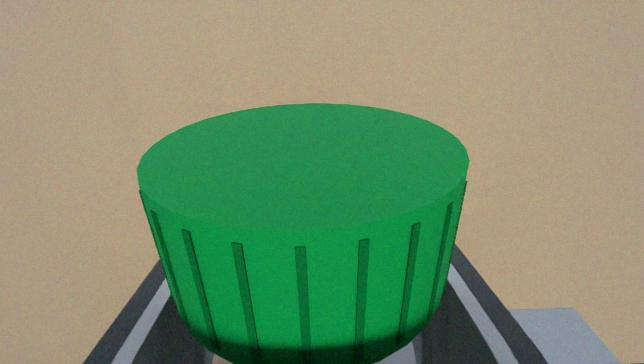

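Call:
{"name": "move", "arguments": {
  "target": {"side": "left", "x": 0.35, "y": -0.0455, "z": 1.35, "quat_wxyz": [0.5, 0.5, -0.5, -0.5]},
  "min_time_s": 0.7
}}

Call:
{"name": "move", "arguments": {
  "target": {"side": "left", "x": 0.28, "y": -0.03, "z": 1.35, "quat_wxyz": [0.5, 0.5, -0.5, -0.5]},
  "min_time_s": 0.8
}}

Call:
{"name": "move", "arguments": {
  "target": {"side": "left", "x": 0.21, "y": 0.05, "z": 1.33, "quat_wxyz": [0.5, 0.5, -0.5, -0.5]},
  "min_time_s": 1
}}

Call:
{"name": "move", "arguments": {
  "target": {"side": "left", "x": 0.20, "y": 0.18, "z": 1.29, "quat_wxyz": [0.5, 0.5, -0.5, -0.5]},
  "min_time_s": 1.2
}}

Call:
{"name": "move", "arguments": {
  "target": {"side": "left", "x": 0.22, "y": 0.295, "z": 1.245, "quat_wxyz": [0.5, 0.5, -0.5, -0.5]},
  "min_time_s": 1.2,
  "cameras": ["left_wrist_camera", "head_camera"]
}}

Scene clock: 243.60 s.
Joint torques (N m): left_arm=[-23.68 6.27 7.78 -5.17 -2.16 -1.11 0.17] | right_arm=[-7.94 -16.7 -6.69 -6.51 -0.37 -1.78 0.14]
External joint torques (N m): left_arm=[-2.02 1.41 -1.05 -0.61 -0.36 -0.28 0.15] | right_arm=[0.8 -0.98 0.86 0.83 -0.19 0.12 0.15]
Wrist force (N): left_arm=[0.9 -6.4 1.3] | right_arm=[3.3 4.5 0.9]
Wrist torque (N m): left_arm=[0.16 0.10 -0.04] | right_arm=[-0.24 0.03 0.00]
Wrist force, peak (N): left_arm=[2.4 -7.3 2.3] | right_arm=[3.4 5.7 1.9]
move: done
base_odometry: x=+3.723 y=-0.403 heading=-0.038
lidar_m: 0.49 0.51 0.70 1.26 2.05 3.01 5.35 3.03 2.50 1.89 0.70 0.50
base_status: not commanded
joint_positions: torso_squat_rad=+0.350 torso_shift_rad=+0.000 torso_pitch_rad=+0.000 torso_yaw_rad=+0.000 left_shoulder_pitch_rad=-1.297 left_shoulder_roll_rad=+0.210 left_shoulder_yaw_rad=-0.774 left_elbow_rad=-1.460 left_forearm_roll_rad=-0.294 left_wrist_pitch_rad=+1.365 left_hand_roll_rad=-0.419 left_gripper_m=+0.055 right_shoulder_pitch_rad=+0.089 right_shoulder_roll_rad=-0.722 right_shoulder_yaw_rad=-0.542 right_elbow_rad=-1.914 right_forearm_roll_rad=-1.163 right_wrist_pitch_rad=+0.558 right_hand_roll_rad=+1.899 right_gripper_m=+0.100 head_pan_rad=+0.000 head_tilt_rad=+0.300
joint_status: all done
wheel_motors_off: 0
motor_effort: left_wheel=+2(3) right_wheel=-3(4)
contact_limits: left_gripper_m 350 mA; right_gripper_m 350 mA
chest: x=-0.2280 y=-0.0002 z=+1.2475 quat_wxyz=(+1.000, +0.000, +0.000, +0.000) (m; base frame)
left_hand: x=+0.3502 y=-0.0455 z=+1.3500 quat_wxyz=(+0.500, +0.500, -0.500, -0.500) (m; base frame)
left_hand_status: reached (checked arc, planned for 0.7 s): 0 mm and 0.0 deg off.
right_hand: x=+0.2302 y=-0.4804 z=+1.2402 quat_wxyz=(+0.498, -0.500, -0.502, +0.500) (m; base frame)
pictures: none

Scene clock: 244.97 s.
Joint torques (N m): left_arm=[-20.54 4.62 7.49 -4.65 -2.08 -1.38 0.12] | right_arm=[-8.27 -16.64 -6.74 -6.64 -0.12 -1.72 0.19]
External joint torques (N m): left_arm=[-1.36 1.4 -1.59 -0.74 -0.28 -0.41 0.11] | right_arm=[0.47 -0.92 0.8 0.71 0.06 0.18 0.2]
Wrist force (N): left_arm=[0.7 -6.5 1.5] | right_arm=[3.2 5.0 1.1]
Wrist torque (N m): left_arm=[0.18 0.09 -0.02] | right_arm=[-0.28 0.07 -0.05]
Wrist force, peak (N): left_arm=[0.8 -7.4 1.7] | right_arm=[3.9 5.5 0.4]
move: done
base_odometry: x=+3.723 y=-0.403 heading=-0.038
lidar_m: 0.49 0.50 0.71 1.25 2.03 3.00 5.35 3.03 2.50 1.88 0.70 0.51
base_status: not commanded
joint_positions: torso_squat_rad=+0.350 torso_shift_rad=+0.000 torso_pitch_rad=+0.000 torso_yaw_rad=+0.000 left_shoulder_pitch_rad=-1.198 left_shoulder_roll_rad=+0.252 left_shoulder_yaw_rad=-0.796 left_elbow_rad=-1.829 left_forearm_roll_rad=-0.329 left_wrist_pitch_rad=+1.624 left_hand_roll_rad=-0.494 left_gripper_m=+0.055 right_shoulder_pitch_rad=+0.089 right_shoulder_roll_rad=-0.722 right_shoulder_yaw_rad=-0.542 right_elbow_rad=-1.914 right_forearm_roll_rad=-1.163 right_wrist_pitch_rad=+0.558 right_hand_roll_rad=+1.899 right_gripper_m=+0.100 head_pan_rad=+0.000 head_tilt_rad=+0.300
joint_status: all done
wheel_motors_off: 0
motor_effort: left_wheel=+2(3) right_wheel=-2(3)
contact_limits: left_gripper_m 350 mA; right_gripper_m 350 mA
chest: x=-0.2280 y=-0.0002 z=+1.2475 quat_wxyz=(+1.000, +0.000, +0.000, +0.000) (m; base frame)
left_hand: x=+0.2801 y=-0.0300 z=+1.3501 quat_wxyz=(+0.500, +0.500, -0.500, -0.500) (m; base frame)
left_hand_status: reached (checked arc, planned for 0.8 s): 0 mm and 0.0 deg off.
right_hand: x=+0.2302 y=-0.4804 z=+1.2402 quat_wxyz=(+0.498, -0.500, -0.502, +0.500) (m; base frame)
pictures: none

Scene clock: 246.70 s.
Joint torques (N m): left_arm=[-18.2 3.53 6.89 -3.91 -1.87 -1.5 0.16] | right_arm=[-8.12 -16.4 -6.89 -6.43 -0.16 -1.66 0.13]
External joint torques (N m): left_arm=[-2.03 0.86 -1.34 -0.71 -0.17 -0.41 0.14] | right_arm=[0.61 -0.68 0.66 0.91 0.02 0.24 0.14]
Wrist force (N): left_arm=[0.9 -6.6 0.9] | right_arm=[3.0 4.6 0.6]
Wrist torque (N m): left_arm=[0.19 0.11 -0.04] | right_arm=[-0.29 0.03 -0.05]
Wrist force, peak (N): left_arm=[1.3 -7.3 1.8] | right_arm=[4.2 5.7 0.9]
move: done
base_odometry: x=+3.723 y=-0.403 heading=-0.038
lidar_m: 0.48 0.51 0.70 1.26 2.04 3.00 5.35 3.04 2.50 1.89 0.70 0.51
base_status: not commanded
joint_positions: torso_squat_rad=+0.350 torso_shift_rad=+0.000 torso_pitch_rad=+0.000 torso_yaw_rad=+0.000 left_shoulder_pitch_rad=-0.983 left_shoulder_roll_rad=+0.447 left_shoulder_yaw_rad=-0.803 left_elbow_rad=-2.325 left_forearm_roll_rad=-0.361 left_wrist_pitch_rad=+1.817 left_hand_roll_rad=-0.568 left_gripper_m=+0.055 right_shoulder_pitch_rad=+0.089 right_shoulder_roll_rad=-0.722 right_shoulder_yaw_rad=-0.542 right_elbow_rad=-1.914 right_forearm_roll_rad=-1.163 right_wrist_pitch_rad=+0.558 right_hand_roll_rad=+1.899 right_gripper_m=+0.100 head_pan_rad=+0.000 head_tilt_rad=+0.300
joint_status: all done
wheel_motors_off: 0
motor_effort: left_wheel=+2(2) right_wheel=-3(3)
contact_limits: left_gripper_m 350 mA; right_gripper_m 350 mA
chest: x=-0.2280 y=-0.0002 z=+1.2475 quat_wxyz=(+1.000, +0.000, +0.000, +0.000) (m; base frame)
left_hand: x=+0.2107 y=+0.0498 z=+1.3301 quat_wxyz=(+0.500, +0.500, -0.500, -0.500) (m; base frame)
left_hand_status: reached (checked arc, planned for 1.0 s): 1 mm and 0.0 deg off.
right_hand: x=+0.2302 y=-0.4804 z=+1.2402 quat_wxyz=(+0.498, -0.500, -0.502, +0.500) (m; base frame)
pictures: none

Scene clock: 248.23 s.
Joint torques (N m): left_arm=[-13.67 8.09 10 -4.41 -2.01 -1 0.43] | right_arm=[-7.95 -16.3 -7 -6.7 -0.31 -1.77 0.06]
External joint torques (N m): left_arm=[-0.92 1.27 1.79 -0.73 -0.15 -0.2 0.42] | right_arm=[0.78 -0.57 0.55 0.64 -0.13 0.14 0.07]
Wrist force (N): left_arm=[0.6 -6.5 1.3] | right_arm=[3.2 4.5 1.3]
Wrist torque (N m): left_arm=[0.16 0.06 -0.14] | right_arm=[-0.24 0.05 -0.06]
Wrist force, peak (N): left_arm=[1.2 -7.1 1.3] | right_arm=[3.3 6.1 1.6]
move: done
base_odometry: x=+3.723 y=-0.403 heading=-0.038
lidar_m: 0.48 0.51 0.70 1.25 2.04 3.00 5.35 3.03 2.49 1.89 0.70 0.51
base_status: not commanded
joint_positions: torso_squat_rad=+0.350 torso_shift_rad=+0.000 torso_pitch_rad=+0.000 torso_yaw_rad=+0.000 left_shoulder_pitch_rad=-0.561 left_shoulder_roll_rad=+0.943 left_shoulder_yaw_rad=-0.620 left_elbow_rad=-2.592 left_forearm_roll_rad=-0.252 left_wrist_pitch_rad=+1.498 left_hand_roll_rad=-0.403 left_gripper_m=+0.055 right_shoulder_pitch_rad=+0.089 right_shoulder_roll_rad=-0.722 right_shoulder_yaw_rad=-0.542 right_elbow_rad=-1.914 right_forearm_roll_rad=-1.163 right_wrist_pitch_rad=+0.558 right_hand_roll_rad=+1.899 right_gripper_m=+0.100 head_pan_rad=+0.000 head_tilt_rad=+0.300
joint_status: all done
wheel_motors_off: 0
motor_effort: left_wheel=+2(3) right_wheel=-2(3)
contact_limits: left_gripper_m 350 mA; right_gripper_m 350 mA
chest: x=-0.2280 y=-0.0002 z=+1.2475 quat_wxyz=(+1.000, +0.000, +0.000, +0.000) (m; base frame)
left_hand: x=+0.1999 y=+0.1799 z=+1.2898 quat_wxyz=(+0.500, +0.500, -0.499, -0.500) (m; base frame)
left_hand_status: reached (checked arc, planned for 1.2 s): 0 mm and 0.1 deg off.
right_hand: x=+0.2302 y=-0.4804 z=+1.2402 quat_wxyz=(+0.498, -0.500, -0.502, +0.500) (m; base frame)
pictures: none

Scene clock: 249.77 s.
Joint torques (N m): left_arm=[-11.1 12.74 11.39 -3.65 -1.86 0.01 0.34] | right_arm=[-7.83 -16.4 -6.75 -6.54 -0.16 -1.74 -0.05]
External joint torques (N m): left_arm=[-0.98 1.11 1.4 -0.09 -0.28 0 0.33] | right_arm=[0.9 -0.67 0.8 0.8 0.02 0.16 -0.05]
Wrist force (N): left_arm=[1.1 -6.6 1.3] | right_arm=[2.9 5.2 0.6]
Wrist torque (N m): left_arm=[0.18 0.13 -0.16] | right_arm=[-0.34 0.02 -0.02]
Wrist force, peak (N): left_arm=[0.2 -7.5 1.0] | right_arm=[2.1 6.4 2.1]
move: done
base_odometry: x=+3.723 y=-0.403 heading=-0.038
lidar_m: 0.48 0.50 0.71 1.26 2.04 3.01 5.35 3.03 2.50 1.88 0.69 0.51
base_status: not commanded
joint_positions: torso_squat_rad=+0.350 torso_shift_rad=+0.000 torso_pitch_rad=+0.000 torso_yaw_rad=+0.000 left_shoulder_pitch_rad=-0.094 left_shoulder_roll_rad=+1.343 left_shoulder_yaw_rad=-0.370 left_elbow_rad=-2.430 left_forearm_roll_rad=-0.359 left_wrist_pitch_rad=+0.945 left_hand_roll_rad=+0.005 left_gripper_m=+0.055 right_shoulder_pitch_rad=+0.089 right_shoulder_roll_rad=-0.722 right_shoulder_yaw_rad=-0.542 right_elbow_rad=-1.914 right_forearm_roll_rad=-1.163 right_wrist_pitch_rad=+0.558 right_hand_roll_rad=+1.899 right_gripper_m=+0.100 head_pan_rad=+0.000 head_tilt_rad=+0.300
joint_status: all done
wheel_motors_off: 0
motor_effort: left_wheel=+2(3) right_wheel=-3(3)
contact_limits: left_gripper_m 350 mA; right_gripper_m 350 mA
chest: x=-0.2280 y=-0.0002 z=+1.2475 quat_wxyz=(+1.000, +0.000, +0.000, +0.000) (m; base frame)
left_hand: x=+0.2198 y=+0.2949 z=+1.2447 quat_wxyz=(+0.501, +0.500, -0.499, -0.501) (m; base frame)
left_hand_status: reached (checked arc, planned for 1.2 s): 0 mm and 0.2 deg off.
right_hand: x=+0.2302 y=-0.4804 z=+1.2402 quat_wxyz=(+0.498, -0.500, -0.502, +0.500) (m; base frame)
pictures: head_camera, left_wrist_camera
camera_calibration:
head_camera: T_world_to_cam=[[-0.0291263, -0.999324, 0.0224431, -0.0340029], [-0.260342, -0.0140936, -0.965414, 1.40232], [0.965077, -0.0339618, -0.259755, 0.517943], [0, 0, 0, 1]] pos_world=[-0.135762, 0.00337415, 1.48912]
left_wrist_camera: T_world_to_cam=[[-0.0349841, -0.99937, -0.0059909, 0.308774], [-0.468992, 0.0217105, -0.882936, 1.223], [0.882509, -0.028079, -0.469456, 0.472805], [0, 0, 0, 1]] pos_world=[0.167124, 0.295303, 1.30364]

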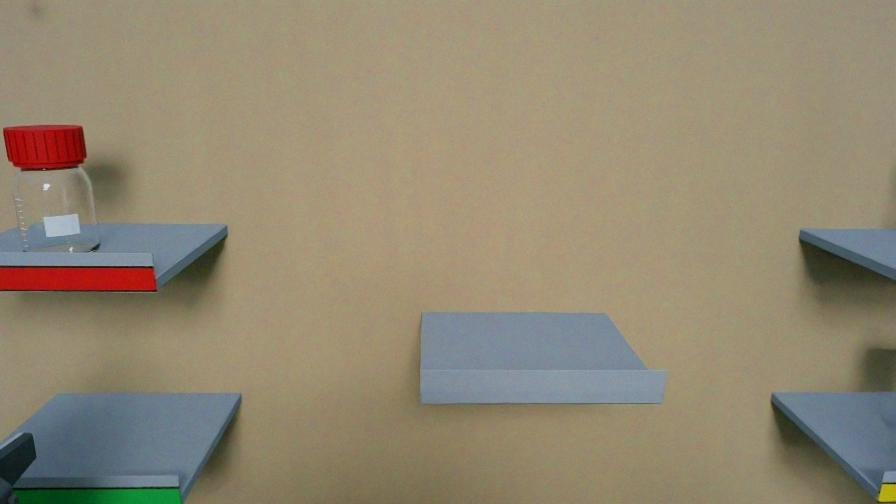

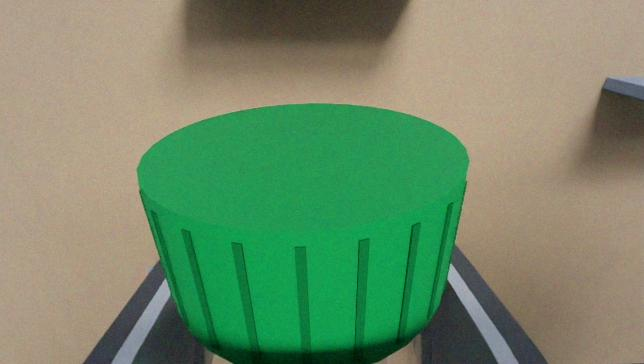

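Call:
{"name": "move", "arguments": {
  "target": {"side": "left", "x": 0.285, "y": 0.297, "z": 1.248, "quat_wxyz": [0.5, 0.5, -0.5, -0.5]},
  "min_time_s": 0.7
}}

Call:
{"name": "move", "arguments": {
  "target": {"side": "left", "x": 0.352, "y": 0.297, "z": 1.245, "quat_wxyz": [0.5, 0.5, -0.5, -0.5]},
  "min_time_s": 0.7
}}

Call:
{"name": "move", "arguments": {
  "target": {"side": "left", "x": 0.356, "y": 0.297, "z": 1.21, "quat_wxyz": [0.5, 0.5, -0.5, -0.5]},
  "min_time_s": 0.8
}}

Call:
{"name": "move", "arguments": {
  "target": {"side": "left", "x": 0.385, "y": 0.297, "z": 1.208, "quat_wxyz": [0.5, 0.5, -0.5, -0.5]},
  "min_time_s": 0.5,
  "cameras": ["left_wrist_camera"]
}}

Scene clock: 252.30 s.
Joint torques (N m): left_arm=[-14.74 12.68 10.43 -3.47 -1.61 -0.28 0.2] | right_arm=[-8.07 -16.89 -6.63 -6.59 -0.27 -1.61 0.2]
External joint torques (N m): left_arm=[-1.13 0.71 -0.73 0.11 -0.18 -0.07 0.18] | right_arm=[0.66 -1.17 0.92 0.76 -0.1 0.3 0.21]
Wrist force (N): left_arm=[0.8 -6.6 1.2] | right_arm=[3.0 5.0 0.4]
Wrist torque (N m): left_arm=[0.19 0.09 -0.04] | right_arm=[-0.31 0.00 -0.05]
Wrist force, peak (N): left_arm=[1.7 -7.2 0.7] | right_arm=[3.0 6.1 0.6]
move: done
base_odometry: x=+3.723 y=-0.403 heading=-0.038
lidar_m: 0.49 0.51 0.70 1.26 2.03 3.00 5.35 3.03 2.49 1.89 0.70 0.50
base_status: not commanded
joint_positions: torso_squat_rad=+0.350 torso_shift_rad=+0.000 torso_pitch_rad=+0.000 torso_yaw_rad=+0.000 left_shoulder_pitch_rad=-0.339 left_shoulder_roll_rad=+1.218 left_shoulder_yaw_rad=-0.460 left_elbow_rad=-2.172 left_forearm_roll_rad=-0.261 left_wrist_pitch_rad=+0.838 left_hand_roll_rad=-0.104 left_gripper_m=+0.055 right_shoulder_pitch_rad=+0.089 right_shoulder_roll_rad=-0.722 right_shoulder_yaw_rad=-0.542 right_elbow_rad=-1.914 right_forearm_roll_rad=-1.163 right_wrist_pitch_rad=+0.558 right_hand_roll_rad=+1.899 right_gripper_m=+0.100 head_pan_rad=+0.000 head_tilt_rad=+0.300
joint_status: all done
wheel_motors_off: 0
motor_effort: left_wheel=+2(2) right_wheel=-3(4)
contact_limits: left_gripper_m 350 mA; right_gripper_m 350 mA
chest: x=-0.2280 y=-0.0002 z=+1.2475 quat_wxyz=(+1.000, +0.000, +0.000, +0.000) (m; base frame)
left_hand: x=+0.2849 y=+0.2970 z=+1.2482 quat_wxyz=(+0.500, +0.500, -0.500, -0.500) (m; base frame)
left_hand_status: reached (checked arc, planned for 0.7 s): 0 mm and 0.0 deg off.
right_hand: x=+0.2302 y=-0.4804 z=+1.2401 quat_wxyz=(+0.498, -0.500, -0.502, +0.500) (m; base frame)
pictures: none

Scene clock: 253.50 s.
Joint torques (N m): left_arm=[-18.27 13.17 10.39 -3.6 -1.45 -0.36 0.29] | right_arm=[-8.06 -16.58 -6.96 -6.52 -0.25 -1.58 0.14]
External joint torques (N m): left_arm=[-1.05 1.24 -1.2 0.47 -0.25 0.03 0.27] | right_arm=[0.67 -0.86 0.59 0.83 -0.08 0.32 0.15]
Wrist force (N): left_arm=[1.0 -6.5 0.7] | right_arm=[3.1 4.6 1.4]
Wrist torque (N m): left_arm=[0.17 0.13 -0.03] | right_arm=[-0.29 0.05 -0.03]
Wrist force, peak (N): left_arm=[2.6 -7.4 0.5] | right_arm=[3.9 5.2 1.0]
move: done
base_odometry: x=+3.723 y=-0.403 heading=-0.038
lidar_m: 0.48 0.50 0.70 1.26 2.04 3.00 5.35 3.03 2.50 1.90 0.69 0.51
base_status: not commanded
joint_positions: torso_squat_rad=+0.350 torso_shift_rad=+0.000 torso_pitch_rad=+0.000 torso_yaw_rad=+0.000 left_shoulder_pitch_rad=-0.544 left_shoulder_roll_rad=+1.073 left_shoulder_yaw_rad=-0.536 left_elbow_rad=-1.865 left_forearm_roll_rad=-0.221 left_wrist_pitch_rad=+0.709 left_hand_roll_rad=-0.190 left_gripper_m=+0.055 right_shoulder_pitch_rad=+0.089 right_shoulder_roll_rad=-0.722 right_shoulder_yaw_rad=-0.542 right_elbow_rad=-1.914 right_forearm_roll_rad=-1.163 right_wrist_pitch_rad=+0.558 right_hand_roll_rad=+1.899 right_gripper_m=+0.100 head_pan_rad=+0.000 head_tilt_rad=+0.300
joint_status: all done
wheel_motors_off: 0
motor_effort: left_wheel=+2(3) right_wheel=-1(3)
contact_limits: left_gripper_m 350 mA; right_gripper_m 350 mA
chest: x=-0.2280 y=-0.0002 z=+1.2475 quat_wxyz=(+1.000, +0.000, +0.000, +0.000) (m; base frame)
left_hand: x=+0.3519 y=+0.2970 z=+1.2452 quat_wxyz=(+0.500, +0.500, -0.500, -0.500) (m; base frame)
left_hand_status: reached (checked arc, planned for 0.7 s): 0 mm and 0.0 deg off.
right_hand: x=+0.2302 y=-0.4805 z=+1.2401 quat_wxyz=(+0.498, -0.500, -0.502, +0.500) (m; base frame)
pictures: none

Scene clock: 254.63 s.
Joint torques (N m): left_arm=[-15.56 10.17 8.64 -4.21 -0.14 -0.8 0.67] | right_arm=[-7.76 -16.3 -6.56 -6.35 -0.11 -1.7 0.14]
External joint torques (N m): left_arm=[1.72 -1.48 -2.57 0.74 0.99 -0.51 0.66] | right_arm=[0.98 -0.57 0.99 1 0.06 0.2 0.15]
Wrist force (N): left_arm=[-1.9 2.2 4.1] | right_arm=[3.6 5.4 0.6]
Wrist torque (N m): left_arm=[0.15 0.21 -0.38] | right_arm=[-0.35 0.10 -0.07]
Wrist force, peak (N): left_arm=[0.9 -6.8 1.4] | right_arm=[3.4 5.6 1.2]
move: done
base_odometry: x=+3.723 y=-0.403 heading=-0.038
lidar_m: 0.49 0.51 0.70 1.25 2.04 3.00 5.36 3.03 2.50 1.90 0.70 0.51
base_status: not commanded
joint_positions: torso_squat_rad=+0.350 torso_shift_rad=+0.000 torso_pitch_rad=+0.000 torso_yaw_rad=+0.000 left_shoulder_pitch_rad=-0.493 left_shoulder_roll_rad=+0.997 left_shoulder_yaw_rad=-0.539 left_elbow_rad=-1.797 left_forearm_roll_rad=-0.349 left_wrist_pitch_rad=+0.652 left_hand_roll_rad=-0.144 left_gripper_m=+0.055 right_shoulder_pitch_rad=+0.089 right_shoulder_roll_rad=-0.722 right_shoulder_yaw_rad=-0.542 right_elbow_rad=-1.914 right_forearm_roll_rad=-1.163 right_wrist_pitch_rad=+0.558 right_hand_roll_rad=+1.899 right_gripper_m=+0.100 head_pan_rad=+0.000 head_tilt_rad=+0.300
joint_status: all done
wheel_motors_off: 0
motor_effort: left_wheel=+2(2) right_wheel=-2(4)
contact_limits: left_gripper_m 350 mA; right_gripper_m 350 mA
chest: x=-0.2281 y=-0.0002 z=+1.2475 quat_wxyz=(+1.000, +0.000, +0.000, +0.000) (m; base frame)
left_hand: x=+0.3559 y=+0.2971 z=+1.2110 quat_wxyz=(+0.500, +0.500, -0.500, -0.500) (m; base frame)
left_hand_status: reached (checked arc, planned for 0.8 s): 1 mm and 0.1 deg off.
right_hand: x=+0.2301 y=-0.4805 z=+1.2402 quat_wxyz=(+0.498, -0.500, -0.502, +0.500) (m; base frame)
pictures: none

Scene clock: 255.70 s.
Joint torques (N m): left_arm=[-12.52 8 3.13 -3.21 0.77 -0.82 0.14] | right_arm=[-8.06 -16.22 -7.57 -6.44 -0.2 -1.68 0.16]
External joint torques (N m): left_arm=[6.33 -3.63 -7.91 1.91 1.78 -0.51 0.13] | right_arm=[0.68 -0.49 -0.03 0.91 -0.03 0.22 0.17]
Wrist force (N): left_arm=[-2.5 8.8 5.1] | right_arm=[3.5 5.5 0.7]
Wrist torque (N m): left_arm=[0.21 0.20 -0.26] | right_arm=[-0.37 0.13 -0.06]
Wrist force, peak (N): left_arm=[4.2 18.2 12.0] | right_arm=[3.4 5.4 1.7]
move: done
base_odometry: x=+3.723 y=-0.403 heading=-0.038
lidar_m: 0.49 0.51 0.71 1.25 2.04 3.00 5.36 3.02 2.49 1.88 0.69 0.50
base_status: not commanded
joint_positions: torso_squat_rad=+0.350 torso_shift_rad=+0.000 torso_pitch_rad=-0.001 torso_yaw_rad=+0.000 left_shoulder_pitch_rad=-0.580 left_shoulder_roll_rad=+0.937 left_shoulder_yaw_rad=-0.560 left_elbow_rad=-1.645 left_forearm_roll_rad=-0.351 left_wrist_pitch_rad=+0.584 left_hand_roll_rad=-0.155 left_gripper_m=+0.055 right_shoulder_pitch_rad=+0.089 right_shoulder_roll_rad=-0.722 right_shoulder_yaw_rad=-0.542 right_elbow_rad=-1.914 right_forearm_roll_rad=-1.163 right_wrist_pitch_rad=+0.558 right_hand_roll_rad=+1.899 right_gripper_m=+0.100 head_pan_rad=+0.000 head_tilt_rad=+0.300
joint_status: all done
wheel_motors_off: 0
motor_effort: left_wheel=+3(3) right_wheel=-3(4)
contact_limits: left_gripper_m 350 mA; right_gripper_m 350 mA
chest: x=-0.2284 y=-0.0003 z=+1.2475 quat_wxyz=(+1.000, +0.000, +0.000, +0.000) (m; base frame)
left_hand: x=+0.3847 y=+0.2973 z=+1.2107 quat_wxyz=(+0.499, +0.501, -0.501, -0.499) (m; base frame)
left_hand_status: reached (checked arc, planned for 0.5 s): 3 mm and 0.2 deg off.
right_hand: x=+0.2299 y=-0.4805 z=+1.2403 quat_wxyz=(+0.498, -0.500, -0.502, +0.500) (m; base frame)
pictures: left_wrist_camera
camera_calibration:
left_wrist_camera: T_world_to_cam=[[-0.0352087, -0.999363, -0.00585826, 0.316721], [-0.463292, 0.0215157, -0.885945, 1.27177], [0.885506, -0.0284789, -0.463754, 0.303553], [0, 0, 0, 1]] pos_world=[0.331554, 0.297801, 1.26935]

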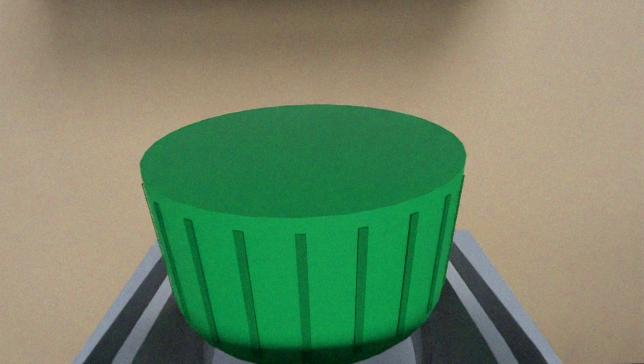

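Call:
{"name": "move", "arguments": {
  "target": {"side": "left", "x": 0.385, "y": 0.297, "z": 1.2135, "quat_wxyz": [0.5, 0.5, -0.5, -0.5]},
  "min_time_s": 0.5,
  "cameras": ["left_wrist_camera", "head_camera"]
}}

Call:
{"name": "zoom_image", "arguments": {
  "camera": "head_camera",
  "region": [0, 330, 260, 504]
}}

Scene clock: 259.30 s.
Joint torques (N m): left_arm=[-20.84 13.63 9.18 -6.02 -0.91 -0.35 -0.09] | right_arm=[-8.79 -16.24 -7.1 -6.58 -0.19 -2.01 0.37]
External joint torques (N m): left_arm=[-1.95 1.97 -1.94 -1.01 0.11 -0.02 -0.11] | right_arm=[-0.05 -0.51 0.45 0.77 -0.02 -0.11 0.38]
Wrist force (N): left_arm=[0.9 -6.4 1.0] | right_arm=[3.3 5.0 0.5]
Wrist torque (N m): left_arm=[0.15 0.10 -0.04] | right_arm=[-0.31 0.04 -0.01]
Wrist force, peak (N): left_arm=[-2.4 8.7 4.9] | right_arm=[3.8 5.8 1.0]
move: done
base_odometry: x=+3.723 y=-0.403 heading=-0.038
lidar_m: 0.48 0.51 0.70 1.25 2.04 3.00 5.35 3.04 2.50 1.89 0.69 0.51
base_status: not commanded
joint_positions: torso_squat_rad=+0.350 torso_shift_rad=+0.000 torso_pitch_rad=+0.000 torso_yaw_rad=+0.000 left_shoulder_pitch_rad=-0.589 left_shoulder_roll_rad=+0.946 left_shoulder_yaw_rad=-0.565 left_elbow_rad=-1.649 left_forearm_roll_rad=-0.332 left_wrist_pitch_rad=+0.590 left_hand_roll_rad=-0.161 left_gripper_m=+0.055 right_shoulder_pitch_rad=+0.089 right_shoulder_roll_rad=-0.722 right_shoulder_yaw_rad=-0.542 right_elbow_rad=-1.914 right_forearm_roll_rad=-1.163 right_wrist_pitch_rad=+0.558 right_hand_roll_rad=+1.899 right_gripper_m=+0.100 head_pan_rad=+0.000 head_tilt_rad=+0.300
joint_status: all done
wheel_motors_off: 0
motor_effort: left_wheel=+2(3) right_wheel=-2(4)
contact_limits: left_gripper_m 350 mA; right_gripper_m 350 mA
chest: x=-0.2282 y=-0.0003 z=+1.2475 quat_wxyz=(+1.000, +0.000, +0.000, +0.000) (m; base frame)
left_hand: x=+0.3852 y=+0.2972 z=+1.2134 quat_wxyz=(+0.500, +0.500, -0.500, -0.500) (m; base frame)
left_hand_status: reached (checked arc, planned for 0.5 s): 0 mm and 0.0 deg off.
right_hand: x=+0.2301 y=-0.4805 z=+1.2402 quat_wxyz=(+0.498, -0.500, -0.502, +0.500) (m; base frame)
pictures: head_camera, left_wrist_camera
camera_calibration:
head_camera: T_world_to_cam=[[-0.02906, -0.999329, 0.0223144, -0.0339085], [-0.260125, -0.0139942, -0.965474, 1.40239], [0.965138, -0.0338612, -0.259543, 0.517826], [0, 0, 0, 1]] pos_world=[-0.135962, 0.0032737, 1.48912]
left_wrist_camera: T_world_to_cam=[[-0.0357048, -0.999351, -0.00468612, 0.31533], [-0.46663, 0.020818, -0.884207, 1.27372], [0.883731, -0.0293838, -0.467071, 0.309232], [0, 0, 0, 1]] pos_world=[0.332336, 0.297696, 1.27214]

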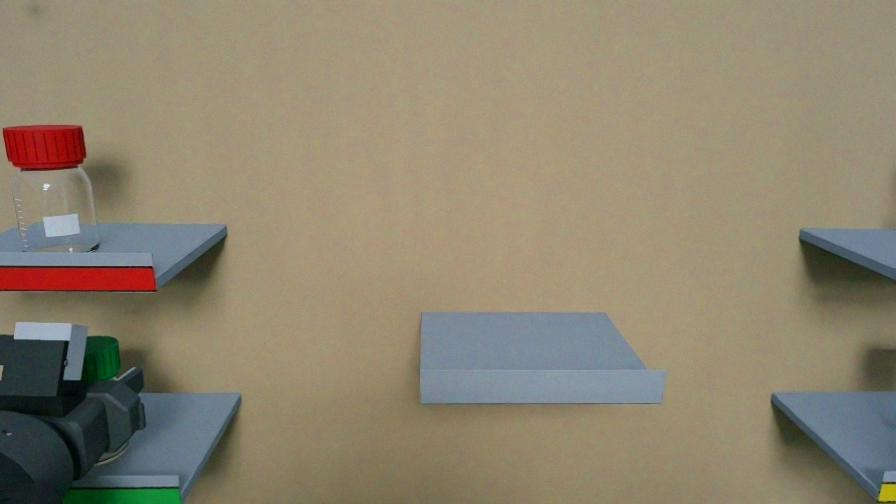

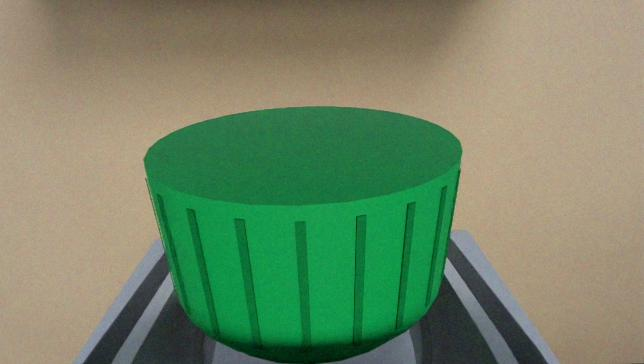

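Scaled by 1.938 from the camera's 896x504 image, which has a finer 1280x720 frame.

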